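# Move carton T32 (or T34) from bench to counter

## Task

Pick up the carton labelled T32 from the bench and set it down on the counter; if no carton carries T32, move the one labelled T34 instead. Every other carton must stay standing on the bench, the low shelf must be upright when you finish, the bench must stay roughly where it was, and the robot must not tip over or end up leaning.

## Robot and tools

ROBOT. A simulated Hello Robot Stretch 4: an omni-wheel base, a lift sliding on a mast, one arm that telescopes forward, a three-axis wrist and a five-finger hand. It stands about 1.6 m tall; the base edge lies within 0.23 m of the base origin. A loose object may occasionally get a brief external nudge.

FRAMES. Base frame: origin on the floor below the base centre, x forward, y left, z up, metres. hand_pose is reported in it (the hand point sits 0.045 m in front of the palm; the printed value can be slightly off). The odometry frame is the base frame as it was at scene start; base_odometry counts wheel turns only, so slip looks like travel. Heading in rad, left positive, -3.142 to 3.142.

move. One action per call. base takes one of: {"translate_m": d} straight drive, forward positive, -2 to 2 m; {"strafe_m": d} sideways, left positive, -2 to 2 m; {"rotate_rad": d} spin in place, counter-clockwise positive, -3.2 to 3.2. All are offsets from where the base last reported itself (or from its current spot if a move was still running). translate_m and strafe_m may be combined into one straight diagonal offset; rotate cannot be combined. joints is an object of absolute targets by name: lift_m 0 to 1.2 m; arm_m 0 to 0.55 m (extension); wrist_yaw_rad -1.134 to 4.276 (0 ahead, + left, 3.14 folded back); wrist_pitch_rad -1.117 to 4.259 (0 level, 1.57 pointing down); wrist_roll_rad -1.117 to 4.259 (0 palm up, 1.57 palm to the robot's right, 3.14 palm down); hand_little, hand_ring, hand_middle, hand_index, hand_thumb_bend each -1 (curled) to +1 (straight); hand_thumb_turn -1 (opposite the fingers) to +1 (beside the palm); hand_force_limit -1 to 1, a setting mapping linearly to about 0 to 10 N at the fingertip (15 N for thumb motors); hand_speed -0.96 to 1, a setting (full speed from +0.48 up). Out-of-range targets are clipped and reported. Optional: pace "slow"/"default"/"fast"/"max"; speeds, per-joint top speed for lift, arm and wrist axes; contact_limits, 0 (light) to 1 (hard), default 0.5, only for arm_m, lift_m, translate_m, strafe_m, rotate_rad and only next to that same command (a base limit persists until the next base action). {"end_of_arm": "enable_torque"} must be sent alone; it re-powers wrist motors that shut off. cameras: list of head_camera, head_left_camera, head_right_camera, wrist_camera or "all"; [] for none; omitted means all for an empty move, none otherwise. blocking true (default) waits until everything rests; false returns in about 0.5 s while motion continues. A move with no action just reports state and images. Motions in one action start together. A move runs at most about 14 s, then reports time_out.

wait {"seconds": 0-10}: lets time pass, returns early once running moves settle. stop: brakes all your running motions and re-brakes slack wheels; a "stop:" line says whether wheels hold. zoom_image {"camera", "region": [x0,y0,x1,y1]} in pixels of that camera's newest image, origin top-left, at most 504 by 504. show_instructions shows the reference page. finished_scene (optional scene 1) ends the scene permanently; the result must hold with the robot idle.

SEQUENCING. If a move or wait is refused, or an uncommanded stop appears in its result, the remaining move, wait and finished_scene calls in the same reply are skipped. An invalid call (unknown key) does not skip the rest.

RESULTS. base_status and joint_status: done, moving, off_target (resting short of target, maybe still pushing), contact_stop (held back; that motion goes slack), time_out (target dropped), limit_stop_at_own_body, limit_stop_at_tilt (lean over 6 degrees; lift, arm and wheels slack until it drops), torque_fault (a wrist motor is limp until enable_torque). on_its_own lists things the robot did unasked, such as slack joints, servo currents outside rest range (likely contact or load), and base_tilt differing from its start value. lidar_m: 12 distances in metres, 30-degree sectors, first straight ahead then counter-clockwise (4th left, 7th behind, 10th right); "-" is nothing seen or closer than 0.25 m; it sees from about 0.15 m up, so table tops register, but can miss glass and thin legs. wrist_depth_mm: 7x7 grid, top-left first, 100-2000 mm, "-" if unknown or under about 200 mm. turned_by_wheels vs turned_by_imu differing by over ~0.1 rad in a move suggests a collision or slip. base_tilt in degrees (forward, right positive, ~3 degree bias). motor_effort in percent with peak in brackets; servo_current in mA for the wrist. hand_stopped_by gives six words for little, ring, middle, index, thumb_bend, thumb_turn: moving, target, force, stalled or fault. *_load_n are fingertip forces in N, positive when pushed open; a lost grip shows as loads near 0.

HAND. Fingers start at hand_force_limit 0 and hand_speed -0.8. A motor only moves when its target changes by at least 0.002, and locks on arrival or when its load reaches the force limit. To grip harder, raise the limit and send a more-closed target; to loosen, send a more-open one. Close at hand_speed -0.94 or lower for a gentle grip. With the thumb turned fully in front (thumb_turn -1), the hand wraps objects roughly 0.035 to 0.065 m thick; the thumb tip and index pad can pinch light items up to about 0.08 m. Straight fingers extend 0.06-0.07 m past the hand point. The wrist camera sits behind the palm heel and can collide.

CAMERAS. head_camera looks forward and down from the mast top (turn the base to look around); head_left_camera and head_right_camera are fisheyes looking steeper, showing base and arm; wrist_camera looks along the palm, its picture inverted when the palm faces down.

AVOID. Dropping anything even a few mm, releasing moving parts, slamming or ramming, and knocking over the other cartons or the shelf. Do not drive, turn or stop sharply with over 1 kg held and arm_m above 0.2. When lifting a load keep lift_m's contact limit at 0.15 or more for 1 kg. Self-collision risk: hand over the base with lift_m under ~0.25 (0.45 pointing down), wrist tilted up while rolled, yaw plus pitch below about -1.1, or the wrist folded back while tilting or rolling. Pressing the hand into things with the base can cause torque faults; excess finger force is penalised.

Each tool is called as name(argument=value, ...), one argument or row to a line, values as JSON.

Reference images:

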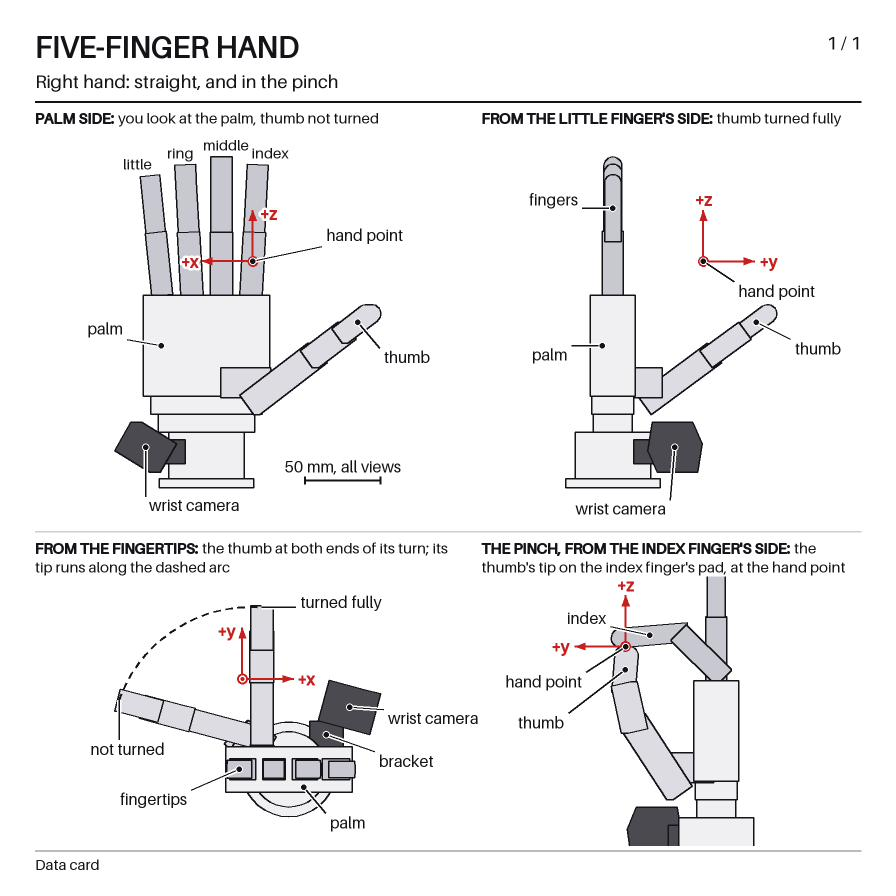

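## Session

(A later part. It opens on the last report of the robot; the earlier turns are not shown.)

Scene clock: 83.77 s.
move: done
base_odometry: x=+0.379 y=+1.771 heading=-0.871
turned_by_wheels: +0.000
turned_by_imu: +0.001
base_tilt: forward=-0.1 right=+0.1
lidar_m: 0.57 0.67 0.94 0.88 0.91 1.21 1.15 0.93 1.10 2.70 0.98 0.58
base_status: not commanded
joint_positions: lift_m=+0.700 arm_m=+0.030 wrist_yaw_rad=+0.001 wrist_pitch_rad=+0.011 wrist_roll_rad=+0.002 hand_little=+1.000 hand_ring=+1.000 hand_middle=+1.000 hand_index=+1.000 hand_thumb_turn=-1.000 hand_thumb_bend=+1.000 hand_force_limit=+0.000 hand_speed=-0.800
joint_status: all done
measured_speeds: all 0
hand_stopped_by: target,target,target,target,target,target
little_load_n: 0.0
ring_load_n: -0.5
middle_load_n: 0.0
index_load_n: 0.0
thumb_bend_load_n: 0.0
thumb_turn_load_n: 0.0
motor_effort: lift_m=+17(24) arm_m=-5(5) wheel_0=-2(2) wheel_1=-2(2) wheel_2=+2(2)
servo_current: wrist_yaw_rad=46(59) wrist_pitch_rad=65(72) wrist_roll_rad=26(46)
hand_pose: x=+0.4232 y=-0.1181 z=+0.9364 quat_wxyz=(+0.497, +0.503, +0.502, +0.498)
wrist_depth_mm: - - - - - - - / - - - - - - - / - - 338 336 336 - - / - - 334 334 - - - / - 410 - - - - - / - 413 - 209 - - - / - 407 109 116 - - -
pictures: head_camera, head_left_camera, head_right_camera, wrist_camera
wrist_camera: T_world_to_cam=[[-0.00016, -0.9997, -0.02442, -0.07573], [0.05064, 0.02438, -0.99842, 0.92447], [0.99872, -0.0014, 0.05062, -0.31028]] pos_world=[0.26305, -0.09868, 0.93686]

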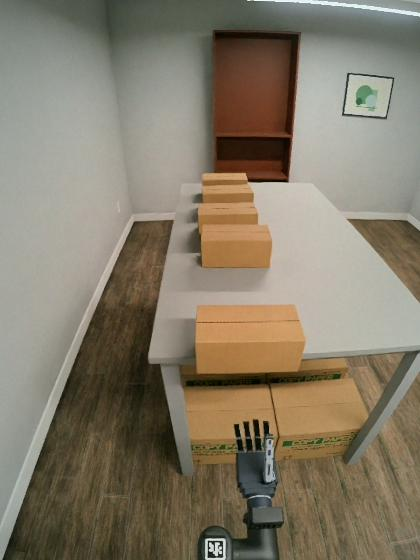

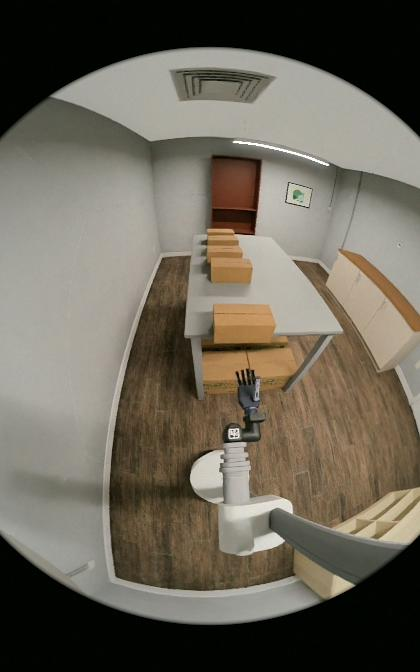

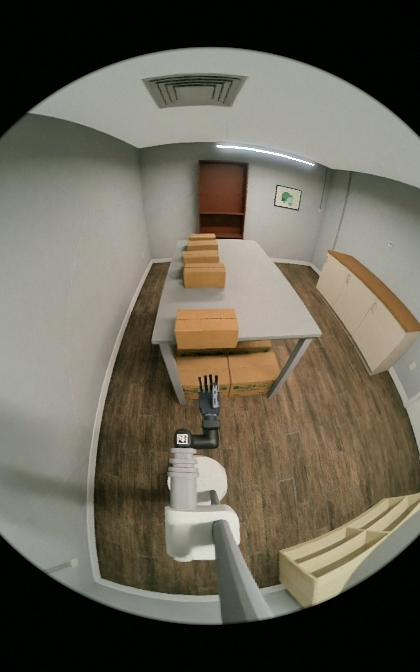

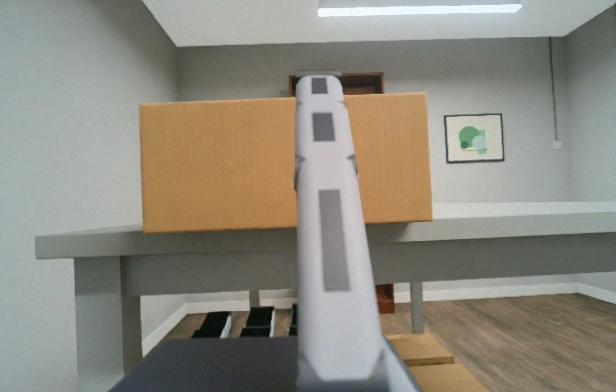

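move(
  joints={"wrist_yaw_rad": 0.03, "lift_m": 0.705, "arm_m": 0.13},
  pace="slow",
  cameras=["head_camera", "head_right_camera", "wrist_camera"],
)

zoom_image(
  camera="head_camera",
  region=[160, 280, 340, 500],
)

zoom_image(
  camera="head_right_camera",
  region=[140, 280, 280, 420],
)

Scene clock: 88.00 s.
move: done
base_odometry: x=+0.379 y=+1.771 heading=-0.871
turned_by_wheels: +0.000
turned_by_imu: +0.001
base_tilt: forward=-0.2 right=+0.2
lidar_m: 0.55 0.64 0.93 0.88 0.93 1.22 1.12 0.93 1.06 2.68 0.93 0.58
base_status: not commanded
joint_positions: lift_m=+0.705 arm_m=+0.130 wrist_yaw_rad=+0.029 wrist_pitch_rad=+0.011 wrist_roll_rad=+0.002 hand_little=+1.000 hand_ring=+1.000 hand_middle=+1.000 hand_index=+1.000 hand_thumb_turn=-1.000 hand_thumb_bend=+1.000 hand_force_limit=+0.000 hand_speed=-0.800
joint_status: all done
measured_speeds: all 0
hand_stopped_by: target,target,target,target,target,target
little_load_n: 0.0
ring_load_n: 0.0
middle_load_n: 0.0
index_load_n: 0.0
thumb_bend_load_n: 0.0
thumb_turn_load_n: 0.0
motor_effort: lift_m=+27(30) arm_m=+4(11) wheel_0=-2(2) wheel_1=-2(2) wheel_2=+2(2)
servo_current: wrist_yaw_rad=46(111) wrist_pitch_rad=59(72) wrist_roll_rad=39(46)
hand_pose: x=+0.5262 y=-0.1120 z=+0.9406 quat_wxyz=(+0.490, +0.496, +0.509, +0.505)
wrist_depth_mm: - - - - - - - / - 236 236 236 234 233 - / - 235 234 232 233 231 - / - 235 233 232 - 230 - / - 234 235 - - - - / 315 359 190 - - - - / 314 336 109 116 - - -
wrist_camera: T_world_to_cam=[[0.02725, -0.99933, -0.02438, -0.08391], [0.04995, 0.02572, -0.99842, 0.9238], [0.99838, 0.02598, 0.05062, -0.41015]] pos_world=[0.36563, -0.09695, 0.94106]

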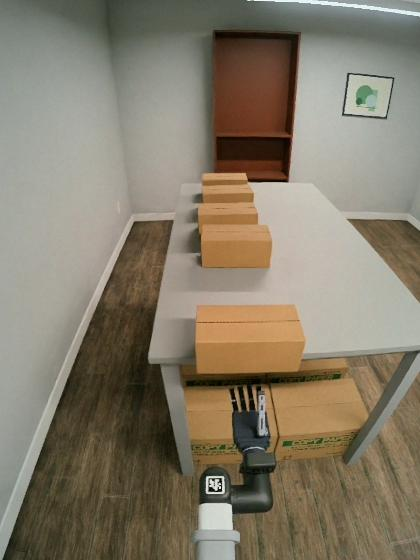

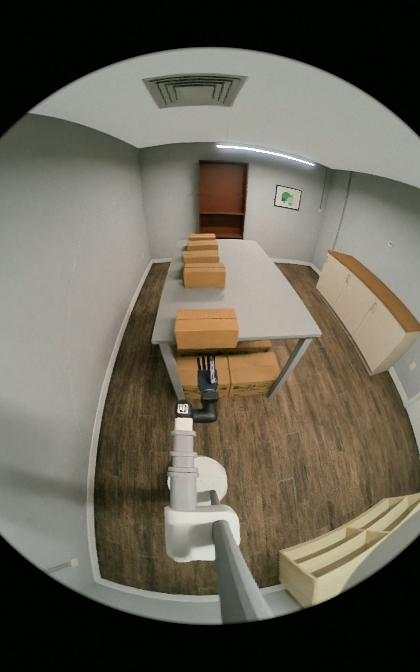

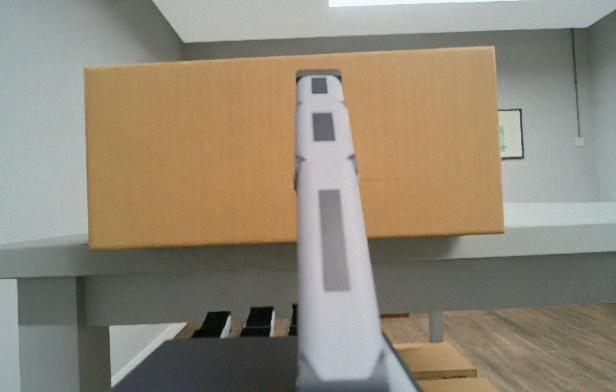

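Scaled by 2.291 from the camera's image (finer frame: 1200x1600).

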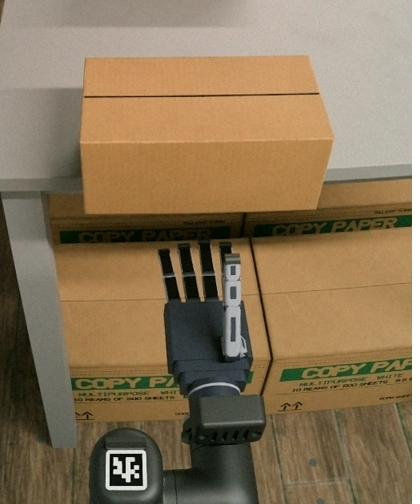

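Scaled by 3.600 from the camera's image (finer frame: 600x960).

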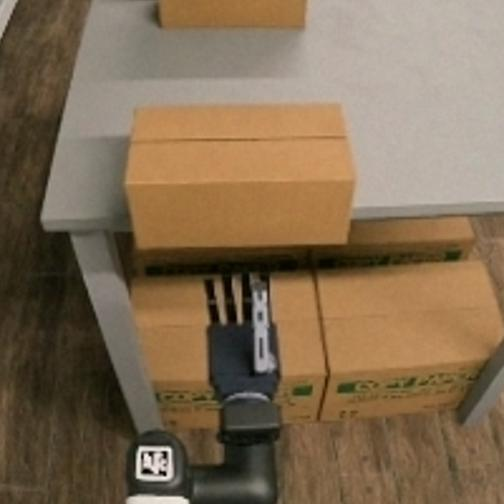

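move(
  joints={"wrist_yaw_rad": 0.015, "arm_m": 0.185},
  pace="slow",
  contact_limits={"arm_m": 0.1},
  cameras=["head_camera", "head_right_camera", "wrist_camera"],
)

zoom_image(
  camera="head_camera",
  region=[160, 280, 340, 460],
)

zoom_image(
  camera="head_right_camera",
  region=[140, 280, 280, 420],
)

Scene clock: 90.37 s.
move: done
base_odometry: x=+0.379 y=+1.771 heading=-0.871
turned_by_wheels: +0.000
turned_by_imu: +0.001
base_tilt: forward=-0.3 right=+0.1
lidar_m: 0.54 0.66 0.94 0.88 0.92 1.19 1.12 0.93 1.06 2.70 0.95 0.60
base_status: not commanded
joint_positions: lift_m=+0.705 arm_m=+0.185 wrist_yaw_rad=+0.017 wrist_pitch_rad=+0.011 wrist_roll_rad=+0.002 hand_little=+1.000 hand_ring=+1.000 hand_middle=+1.000 hand_index=+1.000 hand_thumb_turn=-1.000 hand_thumb_bend=+1.000 hand_force_limit=+0.000 hand_speed=-0.800
joint_status: all done
measured_speeds: all 0
hand_stopped_by: target,target,target,target,target,target
little_load_n: 0.0
ring_load_n: 0.0
middle_load_n: 0.0
index_load_n: 0.0
thumb_bend_load_n: 0.0
thumb_turn_load_n: 0.0
motor_effort: lift_m=+27(27) arm_m=+5(11) wheel_0=-2(2) wheel_1=-2(2) wheel_2=+2(2)
servo_current: wrist_yaw_rad=39(111) wrist_pitch_rad=65(72) wrist_roll_rad=46(46)
contact_limits: arm_m 0.1
hand_pose: x=+0.5798 y=-0.1146 z=+0.9406 quat_wxyz=(+0.493, +0.499, +0.506, +0.502)
wrist_depth_mm: 181 180 180 180 179 179 - / 181 180 180 179 179 179 - / 179 179 179 179 178 178 - / 180 180 178 178 177 177 177 / 179 178 178 178 - 177 - / 265 - - - - - - / 264 119 109 116 - - -
wrist_camera: T_world_to_cam=[[0.01534, -0.99958, -0.02443, -0.08113], [0.05025, 0.02517, -0.99842, 0.92095], [0.99862, 0.01409, 0.05062, -0.46512]] pos_world=[0.41944, -0.09772, 0.94106]

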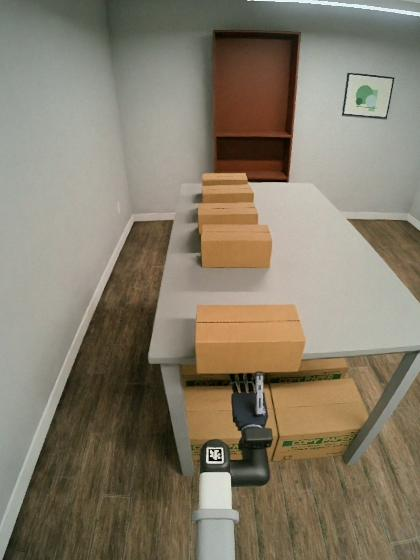

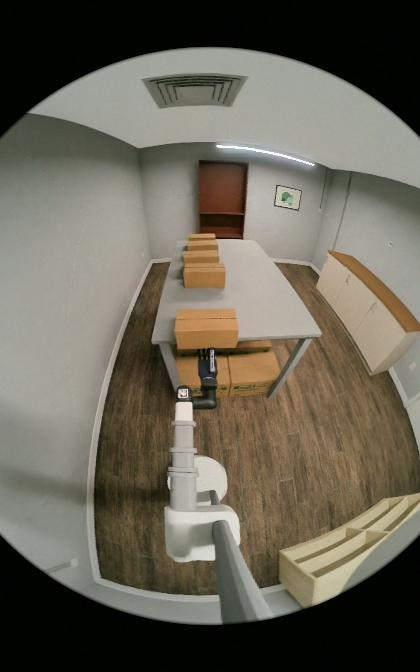

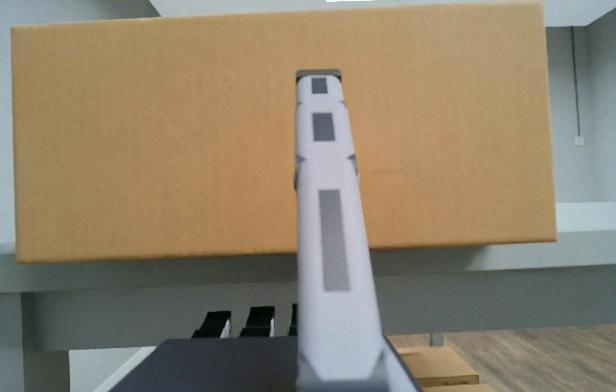

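Scaled by 2.800 from the camera's image (finer frame: 1200x1600).

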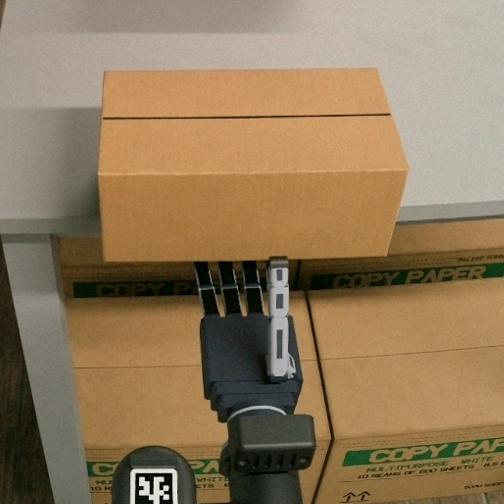

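Scaled by 3.600 from the camera's image (finer frame: 600x960).

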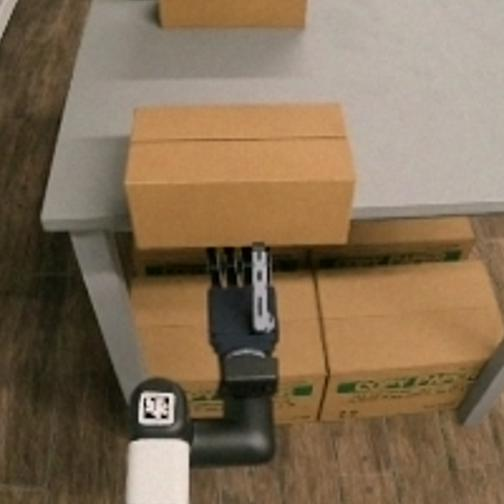

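move(
  joints={"wrist_pitch_rad": -0.08, "arm_m": 0.19},
  pace="slow",
  contact_limits={"arm_m": 0.1},
  cameras=["wrist_camera"],
)

move(
  joints={"lift_m": 0.716},
  pace="slow",
  contact_limits={"lift_m": 0.2},
  cameras=["wrist_camera"],
)

Scene clock: 92.97 s.
move: done
base_odometry: x=+0.379 y=+1.771 heading=-0.871
turned_by_wheels: +0.000
turned_by_imu: +0.001
base_tilt: forward=-0.2 right=+0.2
lidar_m: 0.56 0.65 0.96 0.88 0.93 1.20 1.12 0.95 1.04 2.70 0.95 0.58
base_status: not commanded
joint_positions: lift_m=+0.705 arm_m=+0.190 wrist_yaw_rad=+0.017 wrist_pitch_rad=-0.069 wrist_roll_rad=+0.002 hand_little=+1.000 hand_ring=+1.000 hand_middle=+1.000 hand_index=+1.000 hand_thumb_turn=-1.000 hand_thumb_bend=+1.000 hand_force_limit=+0.000 hand_speed=-0.800
joint_status: all done
measured_speeds: all 0
hand_stopped_by: target,target,target,target,target,target
little_load_n: 0.0
ring_load_n: 0.0
middle_load_n: 0.0
index_load_n: 0.0
thumb_bend_load_n: 0.0
thumb_turn_load_n: 0.0
motor_effort: lift_m=+27(27) arm_m=+5(11) wheel_0=-2(2) wheel_1=-2(2) wheel_2=+2(2)
servo_current: wrist_yaw_rad=46(46) wrist_pitch_rad=72(124) wrist_roll_rad=46(46)
contact_limits: arm_m 0.1
hand_pose: x=+0.5796 y=-0.1147 z=+0.9580 quat_wxyz=(+0.512, +0.479, +0.486, +0.522)
wrist_depth_mm: - - - - - - - / 186 186 185 184 183 182 - / 183 183 182 181 180 180 - / 181 180 179 179 178 177 - / 177 177 176 176 - 175 174 / 176 176 175 - - - - / 254 - 109 116 - - -
wrist_camera: T_world_to_cam=[[0.01728, -0.99955, -0.02444, -0.08192], [0.12923, 0.02647, -0.99126, 0.88584], [0.99146, 0.01397, 0.12963, -0.53735]] pos_world=[0.4197, -0.09782, 0.94575]

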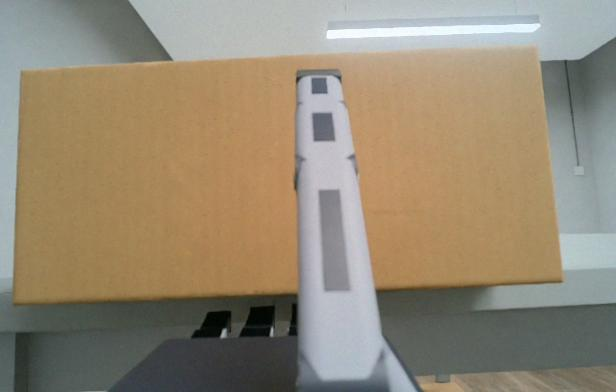

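Scene clock: 93.73 s.
move: done
base_odometry: x=+0.379 y=+1.771 heading=-0.871
turned_by_wheels: +0.000
turned_by_imu: +0.000
base_tilt: forward=-0.2 right=+0.1
lidar_m: 0.55 0.67 0.93 0.87 0.93 1.21 1.13 0.96 1.07 2.71 0.94 0.58
base_status: not commanded
joint_positions: lift_m=+0.716 arm_m=+0.190 wrist_yaw_rad=+0.017 wrist_pitch_rad=-0.069 wrist_roll_rad=+0.002 hand_little=+1.000 hand_ring=+1.000 hand_middle=+1.000 hand_index=+1.000 hand_thumb_turn=-1.000 hand_thumb_bend=+1.000 hand_force_limit=+0.000 hand_speed=-0.800
joint_status: all done
measured_speeds: all 0
hand_stopped_by: target,target,target,target,target,target
little_load_n: 0.0
ring_load_n: 0.0
middle_load_n: 0.0
index_load_n: 0.0
thumb_bend_load_n: 0.0
thumb_turn_load_n: 0.0
motor_effort: lift_m=+27(31) arm_m=+5(5) wheel_0=-2(2) wheel_1=-2(2) wheel_2=+2(2)
servo_current: wrist_yaw_rad=39(52) wrist_pitch_rad=65(72) wrist_roll_rad=39(59)
contact_limits: arm_m 0.1; lift_m 0.2
hand_pose: x=+0.5795 y=-0.1147 z=+0.9691 quat_wxyz=(+0.512, +0.479, +0.486, +0.522)
wrist_depth_mm: - - - - - - - / 185 - 185 184 183 183 - / 183 183 181 180 181 180 - / 180 180 179 179 178 178 - / 177 177 176 176 - 174 174 / 176 175 174 174 - 173 - / 254 - 109 116 - - -
wrist_camera: T_world_to_cam=[[0.01729, -0.99955, -0.02443, -0.08166], [0.12964, 0.02647, -0.99121, 0.89663], [0.99141, 0.01397, 0.13004, -0.53906]] pos_world=[0.4196, -0.09782, 0.95685]

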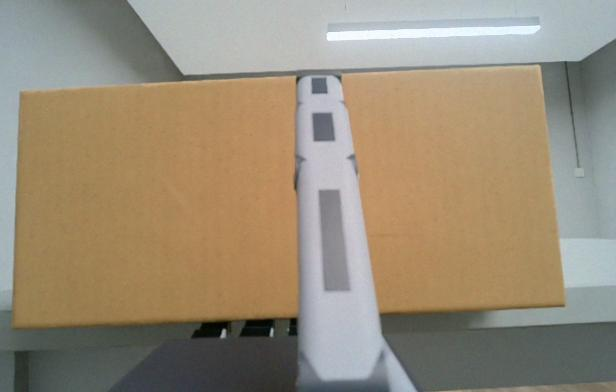

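move(
  joints={"lift_m": 0.720},
  pace="slow",
  contact_limits={"lift_m": 0.3},
  cameras=["wrist_camera"],
)

move(
  joints={"lift_m": 0.724},
  pace="slow",
  contact_limits={"lift_m": 0.3},
  cameras=["wrist_camera", "head_right_camera"],
)

Scene clock: 94.73 s.
move: done
base_odometry: x=+0.379 y=+1.771 heading=-0.871
turned_by_wheels: +0.000
turned_by_imu: +0.000
base_tilt: forward=-0.2 right=+0.2
lidar_m: 0.56 0.66 0.91 0.89 0.91 1.22 1.15 0.92 1.05 2.69 0.97 0.60
base_status: not commanded
joint_positions: lift_m=+0.720 arm_m=+0.190 wrist_yaw_rad=+0.017 wrist_pitch_rad=-0.069 wrist_roll_rad=+0.002 hand_little=+1.000 hand_ring=+1.000 hand_middle=+1.000 hand_index=+1.000 hand_thumb_turn=-1.000 hand_thumb_bend=+1.000 hand_force_limit=+0.000 hand_speed=-0.800
joint_status: all done
measured_speeds: all 0
hand_stopped_by: target,target,target,target,target,target
little_load_n: 0.0
ring_load_n: 0.0
middle_load_n: 0.0
index_load_n: 0.0
thumb_bend_load_n: 0.0
thumb_turn_load_n: 0.0
motor_effort: lift_m=+27(29) arm_m=+5(5) wheel_0=-2(2) wheel_1=-2(2) wheel_2=+2(2)
servo_current: wrist_yaw_rad=46(46) wrist_pitch_rad=65(72) wrist_roll_rad=39(46)
contact_limits: arm_m 0.1; lift_m 0.3
hand_pose: x=+0.5795 y=-0.1147 z=+0.9731 quat_wxyz=(+0.512, +0.479, +0.486, +0.522)
wrist_depth_mm: - - - - - - - / 189 - - 187 187 186 - / 185 185 184 182 183 182 - / 182 181 181 180 179 179 - / 179 178 177 177 - 175 175 / 176 175 174 174 - 173 - / 254 - 109 116 - - -
wrist_camera: T_world_to_cam=[[0.01728, -0.99955, -0.02433, -0.08165], [0.12964, 0.02637, -0.99121, 0.90049], [0.99141, 0.01398, 0.13004, -0.53957]] pos_world=[0.4196, -0.09782, 0.96075]

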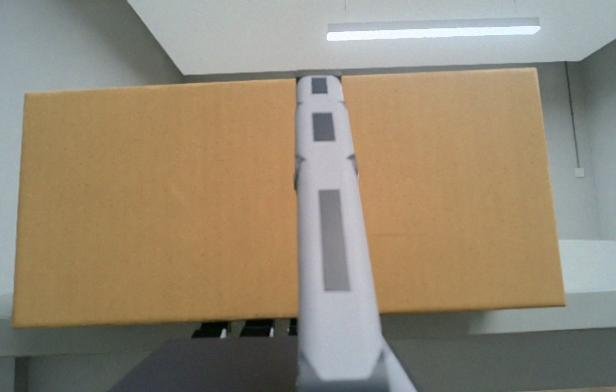

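Scene clock: 95.30 s.
move: done
base_odometry: x=+0.379 y=+1.771 heading=-0.871
turned_by_wheels: +0.000
turned_by_imu: +0.000
base_tilt: forward=-0.2 right=+0.1
lidar_m: 0.55 0.68 0.93 0.87 0.90 1.23 1.13 0.95 1.03 2.66 0.96 0.60
base_status: not commanded
joint_positions: lift_m=+0.724 arm_m=+0.190 wrist_yaw_rad=+0.017 wrist_pitch_rad=-0.069 wrist_roll_rad=+0.002 hand_little=+1.000 hand_ring=+1.000 hand_middle=+1.000 hand_index=+1.000 hand_thumb_turn=-1.000 hand_thumb_bend=+1.000 hand_force_limit=+0.000 hand_speed=-0.800
joint_status: all done
measured_speeds: all 0
hand_stopped_by: target,target,target,target,target,target
little_load_n: 0.0
ring_load_n: 0.0
middle_load_n: 0.0
index_load_n: 0.0
thumb_bend_load_n: 0.0
thumb_turn_load_n: 0.0
motor_effort: lift_m=+27(30) arm_m=+5(5) wheel_0=-2(2) wheel_1=-2(2) wheel_2=+2(2)
servo_current: wrist_yaw_rad=39(46) wrist_pitch_rad=65(72) wrist_roll_rad=33(52)
contact_limits: arm_m 0.1; lift_m 0.3
hand_pose: x=+0.5795 y=-0.1147 z=+0.9771 quat_wxyz=(+0.512, +0.479, +0.486, +0.522)
wrist_depth_mm: - - - - - - - / - - - 193 192 190 - / 190 189 188 186 187 186 - / 185 184 183 182 182 181 - / 180 180 179 178 - 176 177 / 176 176 175 174 - 174 - / - - 110 116 - - -
pictures: head_right_camera, wrist_camera
wrist_camera: T_world_to_cam=[[0.01728, -0.99955, -0.02433, -0.08156], [0.12964, 0.02637, -0.99121, 0.90445], [0.99141, 0.01398, 0.13004, -0.54009]] pos_world=[0.4196, -0.09782, 0.96475]

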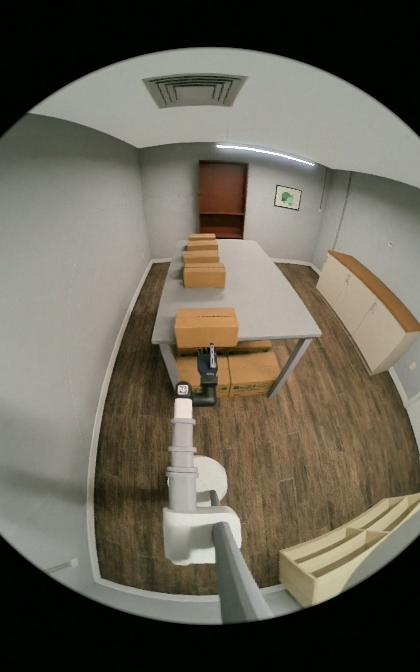

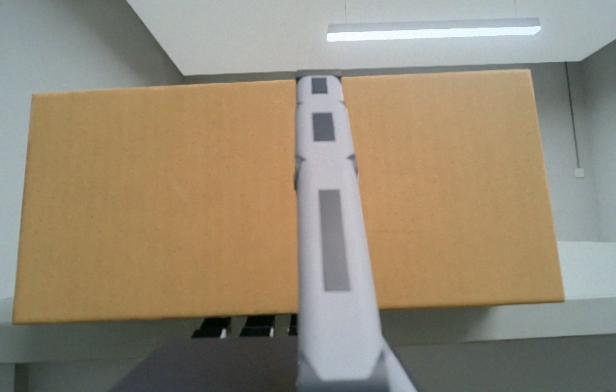

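move(
  joints={"lift_m": 0.7205},
  pace="slow",
)

move(
  joints={"arm_m": 0.160},
  speeds={"arm_m": 0.05},
  cameras=["wrist_camera", "head_right_camera", "head_camera"],
)

zoom_image(
  camera="head_right_camera",
  region=[140, 280, 280, 420],
)

Scene clock: 96.87 s.
move: done
base_odometry: x=+0.379 y=+1.771 heading=-0.871
turned_by_wheels: +0.000
turned_by_imu: +0.000
base_tilt: forward=-0.2 right=+0.0
lidar_m: 0.56 0.67 0.94 0.86 0.91 1.20 1.14 0.94 1.05 2.68 0.94 0.57
base_status: not commanded
joint_positions: lift_m=+0.721 arm_m=+0.190 wrist_yaw_rad=+0.017 wrist_pitch_rad=-0.069 wrist_roll_rad=+0.002 hand_little=+1.000 hand_ring=+1.000 hand_middle=+1.000 hand_index=+1.000 hand_thumb_turn=-1.000 hand_thumb_bend=+1.000 hand_force_limit=+0.000 hand_speed=-0.800
joint_status: all done
measured_speeds: all 0
hand_stopped_by: target,target,target,target,target,target
little_load_n: 0.0
ring_load_n: 0.0
middle_load_n: 0.0
index_load_n: 0.0
thumb_bend_load_n: 0.0
thumb_turn_load_n: 0.0
motor_effort: lift_m=+17(26) arm_m=+5(5) wheel_0=-2(2) wheel_1=-2(2) wheel_2=+2(2)
servo_current: wrist_yaw_rad=46(46) wrist_pitch_rad=65(65) wrist_roll_rad=39(46)
contact_limits: arm_m 0.1
hand_pose: x=+0.5795 y=-0.1147 z=+0.9744 quat_wxyz=(+0.512, +0.479, +0.486, +0.522)
wrist_depth_mm: - - - - - - - / 190 - 190 189 188 187 - / 187 186 186 183 185 182 - / 183 183 181 181 180 180 - / 178 179 178 177 - 176 176 / 176 174 174 174 - 173 - / 253 - 109 117 - - -
pictures: none

Scene clock: 97.87 s.
move: done
base_odometry: x=+0.379 y=+1.771 heading=-0.871
turned_by_wheels: +0.000
turned_by_imu: +0.000
base_tilt: forward=-0.3 right=+0.2
lidar_m: 0.55 0.69 0.93 0.87 0.91 1.22 1.15 0.92 1.05 2.70 0.95 0.54
base_status: not commanded
joint_positions: lift_m=+0.721 arm_m=+0.160 wrist_yaw_rad=+0.016 wrist_pitch_rad=-0.069 wrist_roll_rad=+0.002 hand_little=+1.000 hand_ring=+1.000 hand_middle=+1.000 hand_index=+1.000 hand_thumb_turn=-1.000 hand_thumb_bend=+1.000 hand_force_limit=+0.000 hand_speed=-0.800
joint_status: all done
measured_speeds: all 0
hand_stopped_by: target,target,target,target,target,target
little_load_n: 0.0
ring_load_n: 0.0
middle_load_n: 0.0
index_load_n: 0.0
thumb_bend_load_n: -0.5
thumb_turn_load_n: 0.0
motor_effort: lift_m=+17(17) arm_m=-4(9) wheel_0=-2(2) wheel_1=-2(2) wheel_2=+2(2)
servo_current: wrist_yaw_rad=46(52) wrist_pitch_rad=65(72) wrist_roll_rad=52(52)
hand_pose: x=+0.5496 y=-0.1148 z=+0.9744 quat_wxyz=(+0.512, +0.479, +0.486, +0.522)
wrist_depth_mm: - - - - - - - / 190 - - 189 189 188 - / 187 187 186 184 185 183 - / 183 183 182 181 180 180 - / 179 179 178 178 - 176 176 / 177 176 175 175 - 173 - / 278 - 109 116 - - -
pictures: head_camera, head_right_camera, wrist_camera
wrist_camera: T_world_to_cam=[[0.01708, -0.99956, -0.02436, -0.081], [0.12965, 0.02637, -0.99121, 0.90575], [0.99141, 0.01378, 0.13004, -0.51013]] pos_world=[0.3897, -0.09782, 0.96215]

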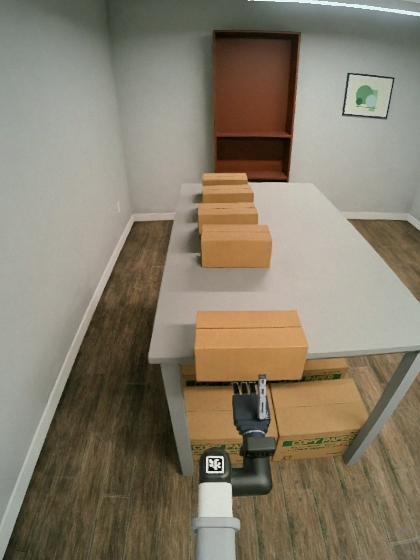

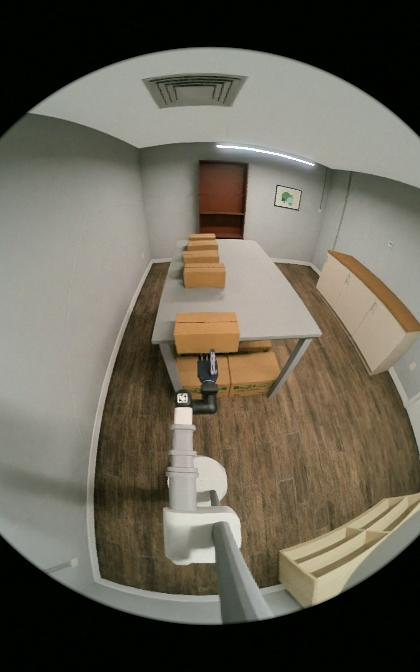

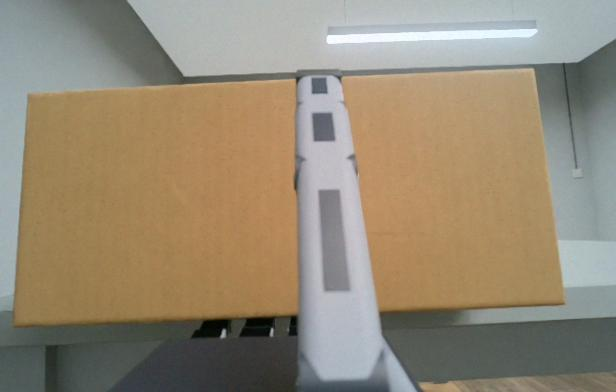

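Scaled by 3.600 from the camera's image (finer frame: 600x960).

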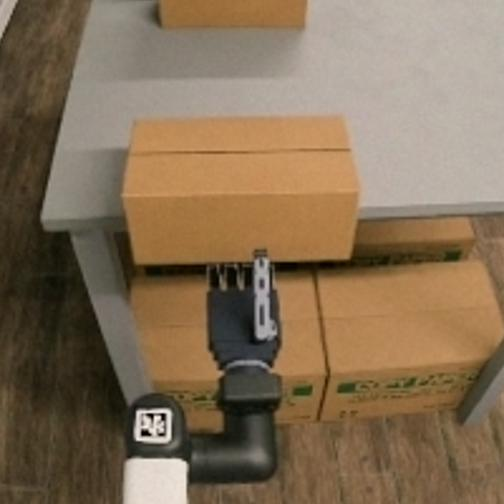

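move(
  joints={"wrist_pitch_rad": -0.041, "lift_m": 0.7285},
  speeds={"wrist_pitch_rad": 0.08, "lift_m": 0.0165},
  contact_limits={"lift_m": 0.4},
  cameras=["wrist_camera"],
)

move(
  joints={"wrist_pitch_rad": 0.0, "lift_m": 0.7372},
  speeds={"wrist_pitch_rad": 0.08, "lift_m": 0.0165},
  contact_limits={"lift_m": 0.4},
  cameras=["wrist_camera", "head_right_camera"],
)

Scene clock: 99.60 s.
move: done
base_odometry: x=+0.379 y=+1.771 heading=-0.871
turned_by_wheels: +0.000
turned_by_imu: +0.001
base_tilt: forward=-0.1 right=+0.2
lidar_m: 0.54 0.64 0.95 0.87 0.92 1.21 1.14 0.93 1.07 2.67 0.91 0.57
base_status: not commanded
joint_positions: lift_m=+0.728 arm_m=+0.160 wrist_yaw_rad=+0.016 wrist_pitch_rad=-0.040 wrist_roll_rad=+0.002 hand_little=+1.000 hand_ring=+1.000 hand_middle=+1.000 hand_index=+1.000 hand_thumb_turn=-1.000 hand_thumb_bend=+1.000 hand_force_limit=+0.000 hand_speed=-0.800
joint_status: all done
measured_speeds: all 0
hand_stopped_by: target,target,target,target,target,target
little_load_n: 0.0
ring_load_n: 0.0
middle_load_n: 0.0
index_load_n: 0.0
thumb_bend_load_n: 0.0
thumb_turn_load_n: 0.0
motor_effort: lift_m=+27(30) arm_m=-4(4) wheel_0=-2(2) wheel_1=-2(2) wheel_2=+2(2)
servo_current: wrist_yaw_rad=33(52) wrist_pitch_rad=39(78) wrist_roll_rad=33(46)
contact_limits: lift_m 0.4
hand_pose: x=+0.5517 y=-0.1147 z=+0.9752 quat_wxyz=(+0.505, +0.486, +0.493, +0.515)
wrist_depth_mm: - - - - - - - / 186 - 186 185 185 183 - / 183 183 183 181 181 180 - / 181 181 180 179 178 178 - / 178 178 177 176 - 175 175 / 176 175 174 174 - 173 172 / 279 - 109 116 - - -
wrist_camera: T_world_to_cam=[[0.01633, -0.99957, -0.02434, -0.08062], [0.1009, 0.02587, -0.99456, 0.92539], [0.99476, 0.01378, 0.10128, -0.48611]] pos_world=[0.39151, -0.09782, 0.96763]

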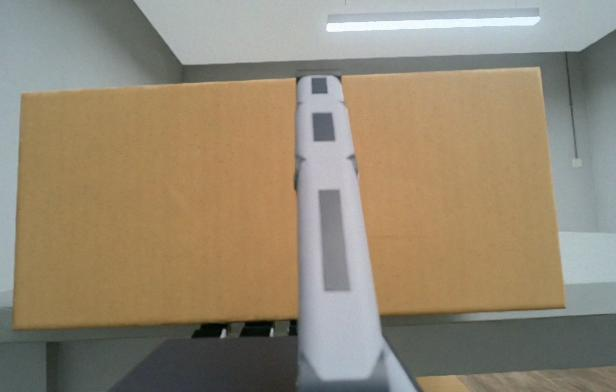

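Scene clock: 100.47 s.
move: done
base_odometry: x=+0.379 y=+1.771 heading=-0.871
turned_by_wheels: +0.000
turned_by_imu: +0.000
base_tilt: forward=-0.2 right=+0.1
lidar_m: 0.54 0.69 0.95 0.87 0.90 1.21 1.12 0.94 1.03 2.71 0.95 0.56
base_status: not commanded
joint_positions: lift_m=+0.737 arm_m=+0.160 wrist_yaw_rad=+0.016 wrist_pitch_rad=+0.001 wrist_roll_rad=+0.002 hand_little=+1.000 hand_ring=+1.000 hand_middle=+1.000 hand_index=+1.000 hand_thumb_turn=-1.000 hand_thumb_bend=+1.000 hand_force_limit=+0.000 hand_speed=-0.800
joint_status: all done
measured_speeds: all 0
hand_stopped_by: target,target,target,target,target,target
little_load_n: 0.0
ring_load_n: 0.0
middle_load_n: 0.0
index_load_n: 0.0
thumb_bend_load_n: 0.0
thumb_turn_load_n: 0.0
motor_effort: lift_m=+27(31) arm_m=-4(5) wheel_0=-2(2) wheel_1=-2(2) wheel_2=+2(2)
servo_current: wrist_yaw_rad=46(46) wrist_pitch_rad=46(59) wrist_roll_rad=33(46)
contact_limits: lift_m 0.4
hand_pose: x=+0.5543 y=-0.1147 z=+0.9750 quat_wxyz=(+0.495, +0.496, +0.504, +0.504)
wrist_depth_mm: - - - - - - - / 180 180 179 178 178 177 - / 179 178 178 177 177 176 - / 178 177 177 176 175 175 175 / 176 175 175 175 - 173 173 / 175 175 174 173 - 172 172 / 282 - 109 116 - - -
pictures: head_right_camera, wrist_camera
wrist_camera: T_world_to_cam=[[0.01539, -0.99959, -0.02429, -0.08009], [0.06025, 0.02517, -0.99787, 0.95048], [0.99806, 0.01389, 0.06061, -0.45094]] pos_world=[0.39403, -0.09772, 0.97384]

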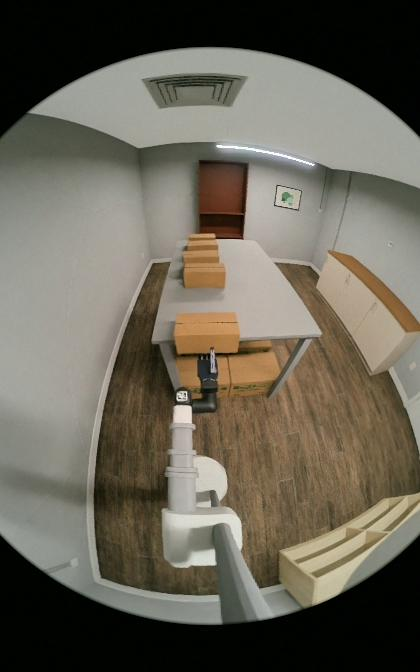

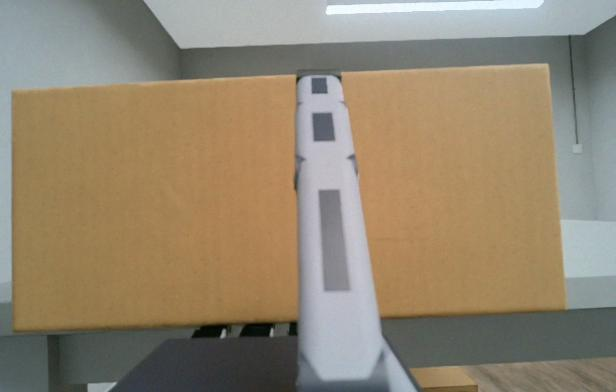

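move(
  joints={"wrist_pitch_rad": 0.04, "lift_m": 0.7450},
  speeds={"wrist_pitch_rad": 0.08, "lift_m": 0.0156},
  contact_limits={"lift_m": 0.4},
  cameras=["wrist_camera", "head_right_camera"],
)

zoom_image(
  camera="head_right_camera",
  region=[140, 280, 280, 420],
)

Scene clock: 101.50 s.
move: done
base_odometry: x=+0.379 y=+1.771 heading=-0.871
turned_by_wheels: +0.000
turned_by_imu: +0.000
base_tilt: forward=-0.3 right=+0.1
lidar_m: 0.52 0.64 0.93 0.85 0.93 1.19 1.14 0.93 1.08 2.69 0.93 0.54
base_status: not commanded
joint_positions: lift_m=+0.745 arm_m=+0.160 wrist_yaw_rad=+0.016 wrist_pitch_rad=+0.041 wrist_roll_rad=+0.002 hand_little=+1.000 hand_ring=+1.000 hand_middle=+1.000 hand_index=+1.000 hand_thumb_turn=-1.000 hand_thumb_bend=+1.000 hand_force_limit=+0.000 hand_speed=-0.800
joint_status: all done
measured_speeds: all 0
hand_stopped_by: target,target,target,target,target,target
little_load_n: 0.0
ring_load_n: 0.0
middle_load_n: 0.0
index_load_n: 0.0
thumb_bend_load_n: 0.0
thumb_turn_load_n: 0.0
motor_effort: lift_m=+27(31) arm_m=-4(4) wheel_0=-2(2) wheel_1=-2(2) wheel_2=+2(2)
servo_current: wrist_yaw_rad=52(52) wrist_pitch_rad=39(59) wrist_roll_rad=46(46)
contact_limits: lift_m 0.4
hand_pose: x=+0.5566 y=-0.1147 z=+0.9739 quat_wxyz=(+0.485, +0.506, +0.514, +0.494)
wrist_depth_mm: - - - - - - - / 174 174 173 173 171 171 - / 174 174 173 173 172 172 171 / 174 174 173 173 172 172 171 / 174 173 173 173 - 172 171 / 174 174 174 173 - 172 171 / 283 - 109 116 - - -
pictures: head_right_camera, wrist_camera
wrist_camera: T_world_to_cam=[[0.0144, -0.9996, -0.02428, -0.07962], [0.02038, 0.02457, -0.99949, 0.97296], [0.99969, 0.0139, 0.02073, -0.41507]] pos_world=[0.39626, -0.09772, 0.97914]

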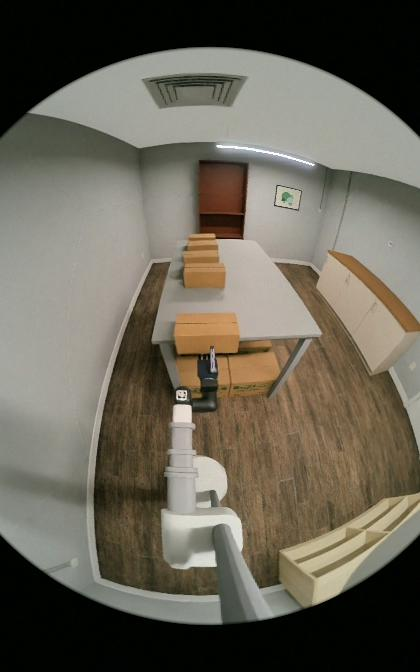

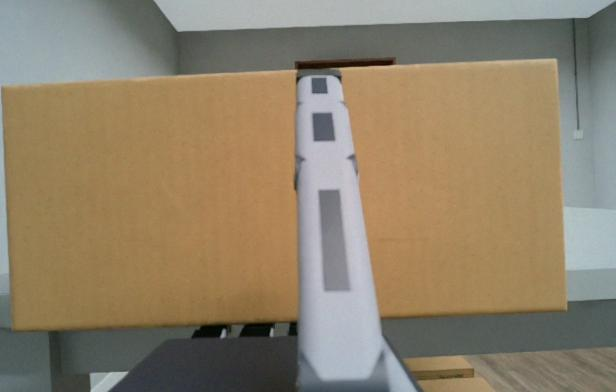

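Scaled by 3.600 from the camera's image (finer frame: 600x960).

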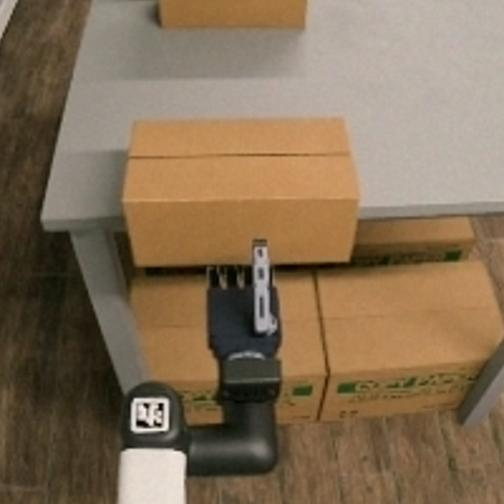

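move(
  joints={"lift_m": 0.7440},
  pace="slow",
)

move(
  joints={"arm_m": 0.175, "lift_m": 0.7435},
  speeds={"arm_m": 0.05},
  cameras=["wrist_camera"],
)

Scene clock: 102.60 s.
move: done
base_odometry: x=+0.379 y=+1.771 heading=-0.871
turned_by_wheels: +0.000
turned_by_imu: +0.000
base_tilt: forward=-0.2 right=+0.1
lidar_m: 0.52 0.63 0.91 0.88 0.90 1.18 1.15 0.96 1.06 2.70 0.94 0.57
base_status: not commanded
joint_positions: lift_m=+0.744 arm_m=+0.160 wrist_yaw_rad=+0.016 wrist_pitch_rad=+0.041 wrist_roll_rad=+0.002 hand_little=+1.000 hand_ring=+1.000 hand_middle=+1.000 hand_index=+1.000 hand_thumb_turn=-1.000 hand_thumb_bend=+1.000 hand_force_limit=+0.000 hand_speed=-0.800
joint_status: all done
measured_speeds: all 0
hand_stopped_by: target,target,target,target,target,target
little_load_n: 0.0
ring_load_n: 0.0
middle_load_n: 0.0
index_load_n: 0.0
thumb_bend_load_n: 0.0
thumb_turn_load_n: 0.0
motor_effort: lift_m=+17(27) arm_m=-4(4) wheel_0=-2(2) wheel_1=-2(2) wheel_2=+2(2)
servo_current: wrist_yaw_rad=46(52) wrist_pitch_rad=39(52) wrist_roll_rad=39(52)
hand_pose: x=+0.5566 y=-0.1147 z=+0.9737 quat_wxyz=(+0.485, +0.506, +0.514, +0.494)
wrist_depth_mm: - - - - - - - / 174 174 173 172 172 171 171 / 174 174 173 173 172 171 171 / 174 174 173 173 172 172 171 / 175 173 173 173 - 172 171 / 174 174 173 173 - 172 172 / 282 - 109 116 - - 1983
pictures: none

Scene clock: 103.30 s.
move: done
base_odometry: x=+0.379 y=+1.771 heading=-0.871
turned_by_wheels: +0.000
turned_by_imu: +0.000
base_tilt: forward=-0.2 right=+0.2
lidar_m: 0.54 0.65 0.93 0.89 0.92 1.20 1.14 0.93 1.06 2.69 0.96 0.57
base_status: not commanded
joint_positions: lift_m=+0.744 arm_m=+0.175 wrist_yaw_rad=+0.016 wrist_pitch_rad=+0.041 wrist_roll_rad=+0.002 hand_little=+1.000 hand_ring=+1.000 hand_middle=+1.000 hand_index=+1.000 hand_thumb_turn=-1.000 hand_thumb_bend=+1.000 hand_force_limit=+0.000 hand_speed=-0.800
joint_status: all done
measured_speeds: all 0
hand_stopped_by: target,target,target,target,target,target
little_load_n: 0.0
ring_load_n: 0.0
middle_load_n: 0.0
index_load_n: 0.0
thumb_bend_load_n: 0.0
thumb_turn_load_n: 0.0
motor_effort: lift_m=+17(20) arm_m=+4(8) wheel_0=-2(2) wheel_1=-2(2) wheel_2=+2(2)
servo_current: wrist_yaw_rad=33(46) wrist_pitch_rad=39(52) wrist_roll_rad=39(52)
hand_pose: x=+0.5715 y=-0.1146 z=+0.9732 quat_wxyz=(+0.485, +0.506, +0.514, +0.494)
wrist_depth_mm: - - - - - - - / 175 174 171 170 167 166 165 / 175 173 171 170 167 166 165 / 175 174 172 170 167 166 165 / 176 174 172 171 - 167 165 / 176 175 172 170 - 167 165 / 270 - 109 116 - - 1863
wrist_camera: T_world_to_cam=[[0.01439, -0.9996, -0.02418, -0.07994], [0.02018, 0.02447, -0.9995, 0.97214], [0.99969, 0.0139, 0.02053, -0.42976]] pos_world=[0.41116, -0.09772, 0.97854]

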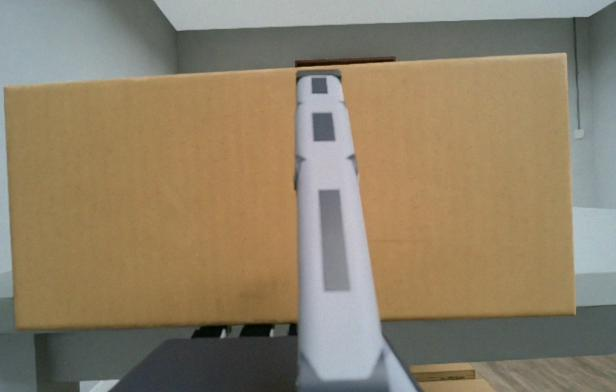

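move(
  joints={"wrist_pitch_rad": -0.011, "lift_m": 0.7359, "wrist_roll_rad": -0.012},
  speeds={"wrist_pitch_rad": 0.08, "lift_m": 0.015},
  contact_limits={"lift_m": 0.4},
  cameras=["wrist_camera"],
)

move(
  joints={"wrist_pitch_rad": -0.111, "lift_m": 0.7049, "arm_m": 0.1773},
  speeds={"wrist_pitch_rad": 0.1, "lift_m": 0.031, "arm_m": 0.01},
  contact_limits={"lift_m": 0.4},
  cameras=["wrist_camera", "head_right_camera"],
)

Scene clock: 106.77 s.
move: done
base_odometry: x=+0.379 y=+1.771 heading=-0.871
turned_by_wheels: +0.000
turned_by_imu: +0.001
base_tilt: forward=-0.2 right=+0.2
lidar_m: 0.54 0.65 0.94 0.89 0.94 1.22 1.14 0.93 1.05 2.68 0.97 0.58
base_status: not commanded
joint_positions: lift_m=+0.736 arm_m=+0.175 wrist_yaw_rad=+0.016 wrist_pitch_rad=+0.001 wrist_roll_rad=-0.010 hand_little=+1.000 hand_ring=+1.000 hand_middle=+1.000 hand_index=+1.000 hand_thumb_turn=-1.000 hand_thumb_bend=+1.000 hand_force_limit=+0.000 hand_speed=-0.800
joint_status: all done
measured_speeds: all 0
hand_stopped_by: target,target,target,target,target,target
little_load_n: 0.0
ring_load_n: 0.0
middle_load_n: 0.0
index_load_n: 0.0
thumb_bend_load_n: 0.0
thumb_turn_load_n: 0.0
motor_effort: lift_m=+17(21) arm_m=+4(5) wheel_0=-2(2) wheel_1=-2(2) wheel_2=+2(2)
servo_current: wrist_yaw_rad=46(46) wrist_pitch_rad=72(98) wrist_roll_rad=39(59)
contact_limits: lift_m 0.4
hand_pose: x=+0.5693 y=-0.1140 z=+0.9747 quat_wxyz=(+0.498, +0.494, +0.507, +0.501)
wrist_depth_mm: - - - - - - - / 181 180 177 175 172 171 - / 179 177 175 173 172 170 169 / 178 178 175 173 170 169 168 / 177 175 174 173 - 168 166 / 177 175 172 171 - 167 166 / 267 - 109 116 - - -
wrist_camera: T_world_to_cam=[[0.0154, -0.99981, -0.01228, -0.09134], [0.05977, 0.01318, -0.99813, 0.94854], [0.99809, 0.01464, 0.05996, -0.46511]] pos_world=[0.40893, -0.09702, 0.97353]

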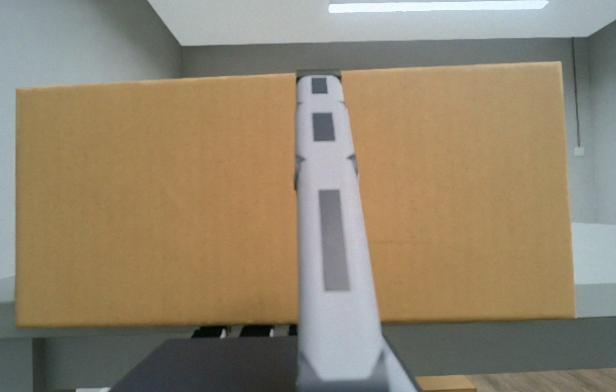

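Scene clock: 108.17 s.
move: done
base_odometry: x=+0.379 y=+1.771 heading=-0.871
turned_by_wheels: +0.000
turned_by_imu: +0.000
base_tilt: forward=-0.3 right=+0.2
lidar_m: 0.54 0.65 0.94 0.87 0.93 1.21 1.14 0.92 1.04 2.71 0.97 0.55
base_status: not commanded
joint_positions: lift_m=+0.705 arm_m=+0.177 wrist_yaw_rad=+0.016 wrist_pitch_rad=-0.100 wrist_roll_rad=-0.010 hand_little=+1.000 hand_ring=+1.000 hand_middle=+1.000 hand_index=+1.000 hand_thumb_turn=-1.000 hand_thumb_bend=+1.000 hand_force_limit=+0.000 hand_speed=-0.800
joint_status: all done
measured_speeds: all 0
hand_stopped_by: target,target,target,target,target,target
little_load_n: 0.0
ring_load_n: 0.0
middle_load_n: 0.0
index_load_n: 0.0
thumb_bend_load_n: 0.0
thumb_turn_load_n: 0.0
motor_effort: lift_m=+17(18) arm_m=+4(8) wheel_0=-2(2) wheel_1=-2(2) wheel_2=+2(2)
servo_current: wrist_yaw_rad=39(46) wrist_pitch_rad=65(98) wrist_roll_rad=46(46)
contact_limits: lift_m 0.4
hand_pose: x=+0.5644 y=-0.1141 z=+0.9658 quat_wxyz=(+0.523, +0.468, +0.481, +0.526)
wrist_depth_mm: - - - - - - - / 184 - 181 179 176 174 - / 183 182 179 176 174 172 171 / 181 180 177 176 173 171 169 / 180 178 176 175 - 169 168 / 179 177 174 173 - 168 166 / 265 - 109 116 - - -
pictures: head_right_camera, wrist_camera
wrist_camera: T_world_to_cam=[[0.01662, -0.99979, -0.01237, -0.09209], [0.16011, 0.01488, -0.98699, 0.87262], [0.98696, 0.01442, 0.16032, -0.55036]] pos_world=[0.40499, -0.09712, 0.94836]

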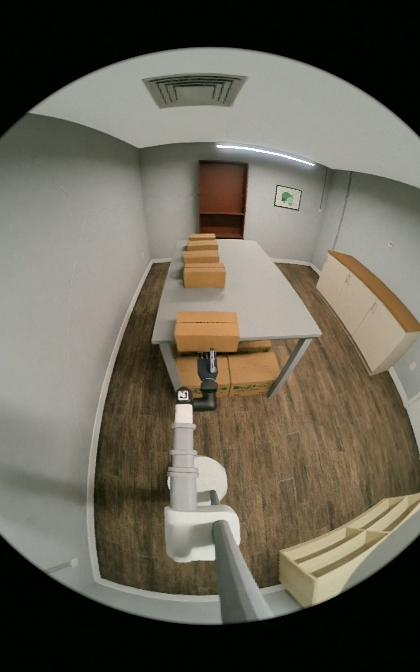

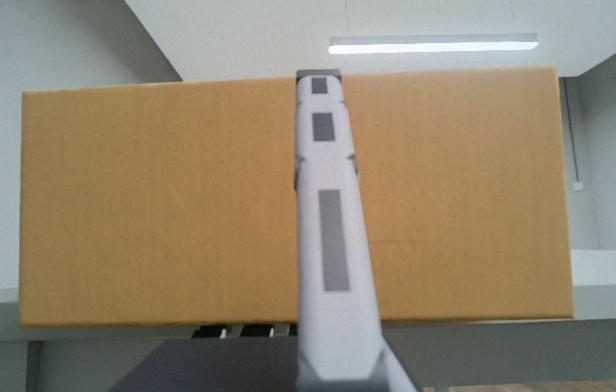

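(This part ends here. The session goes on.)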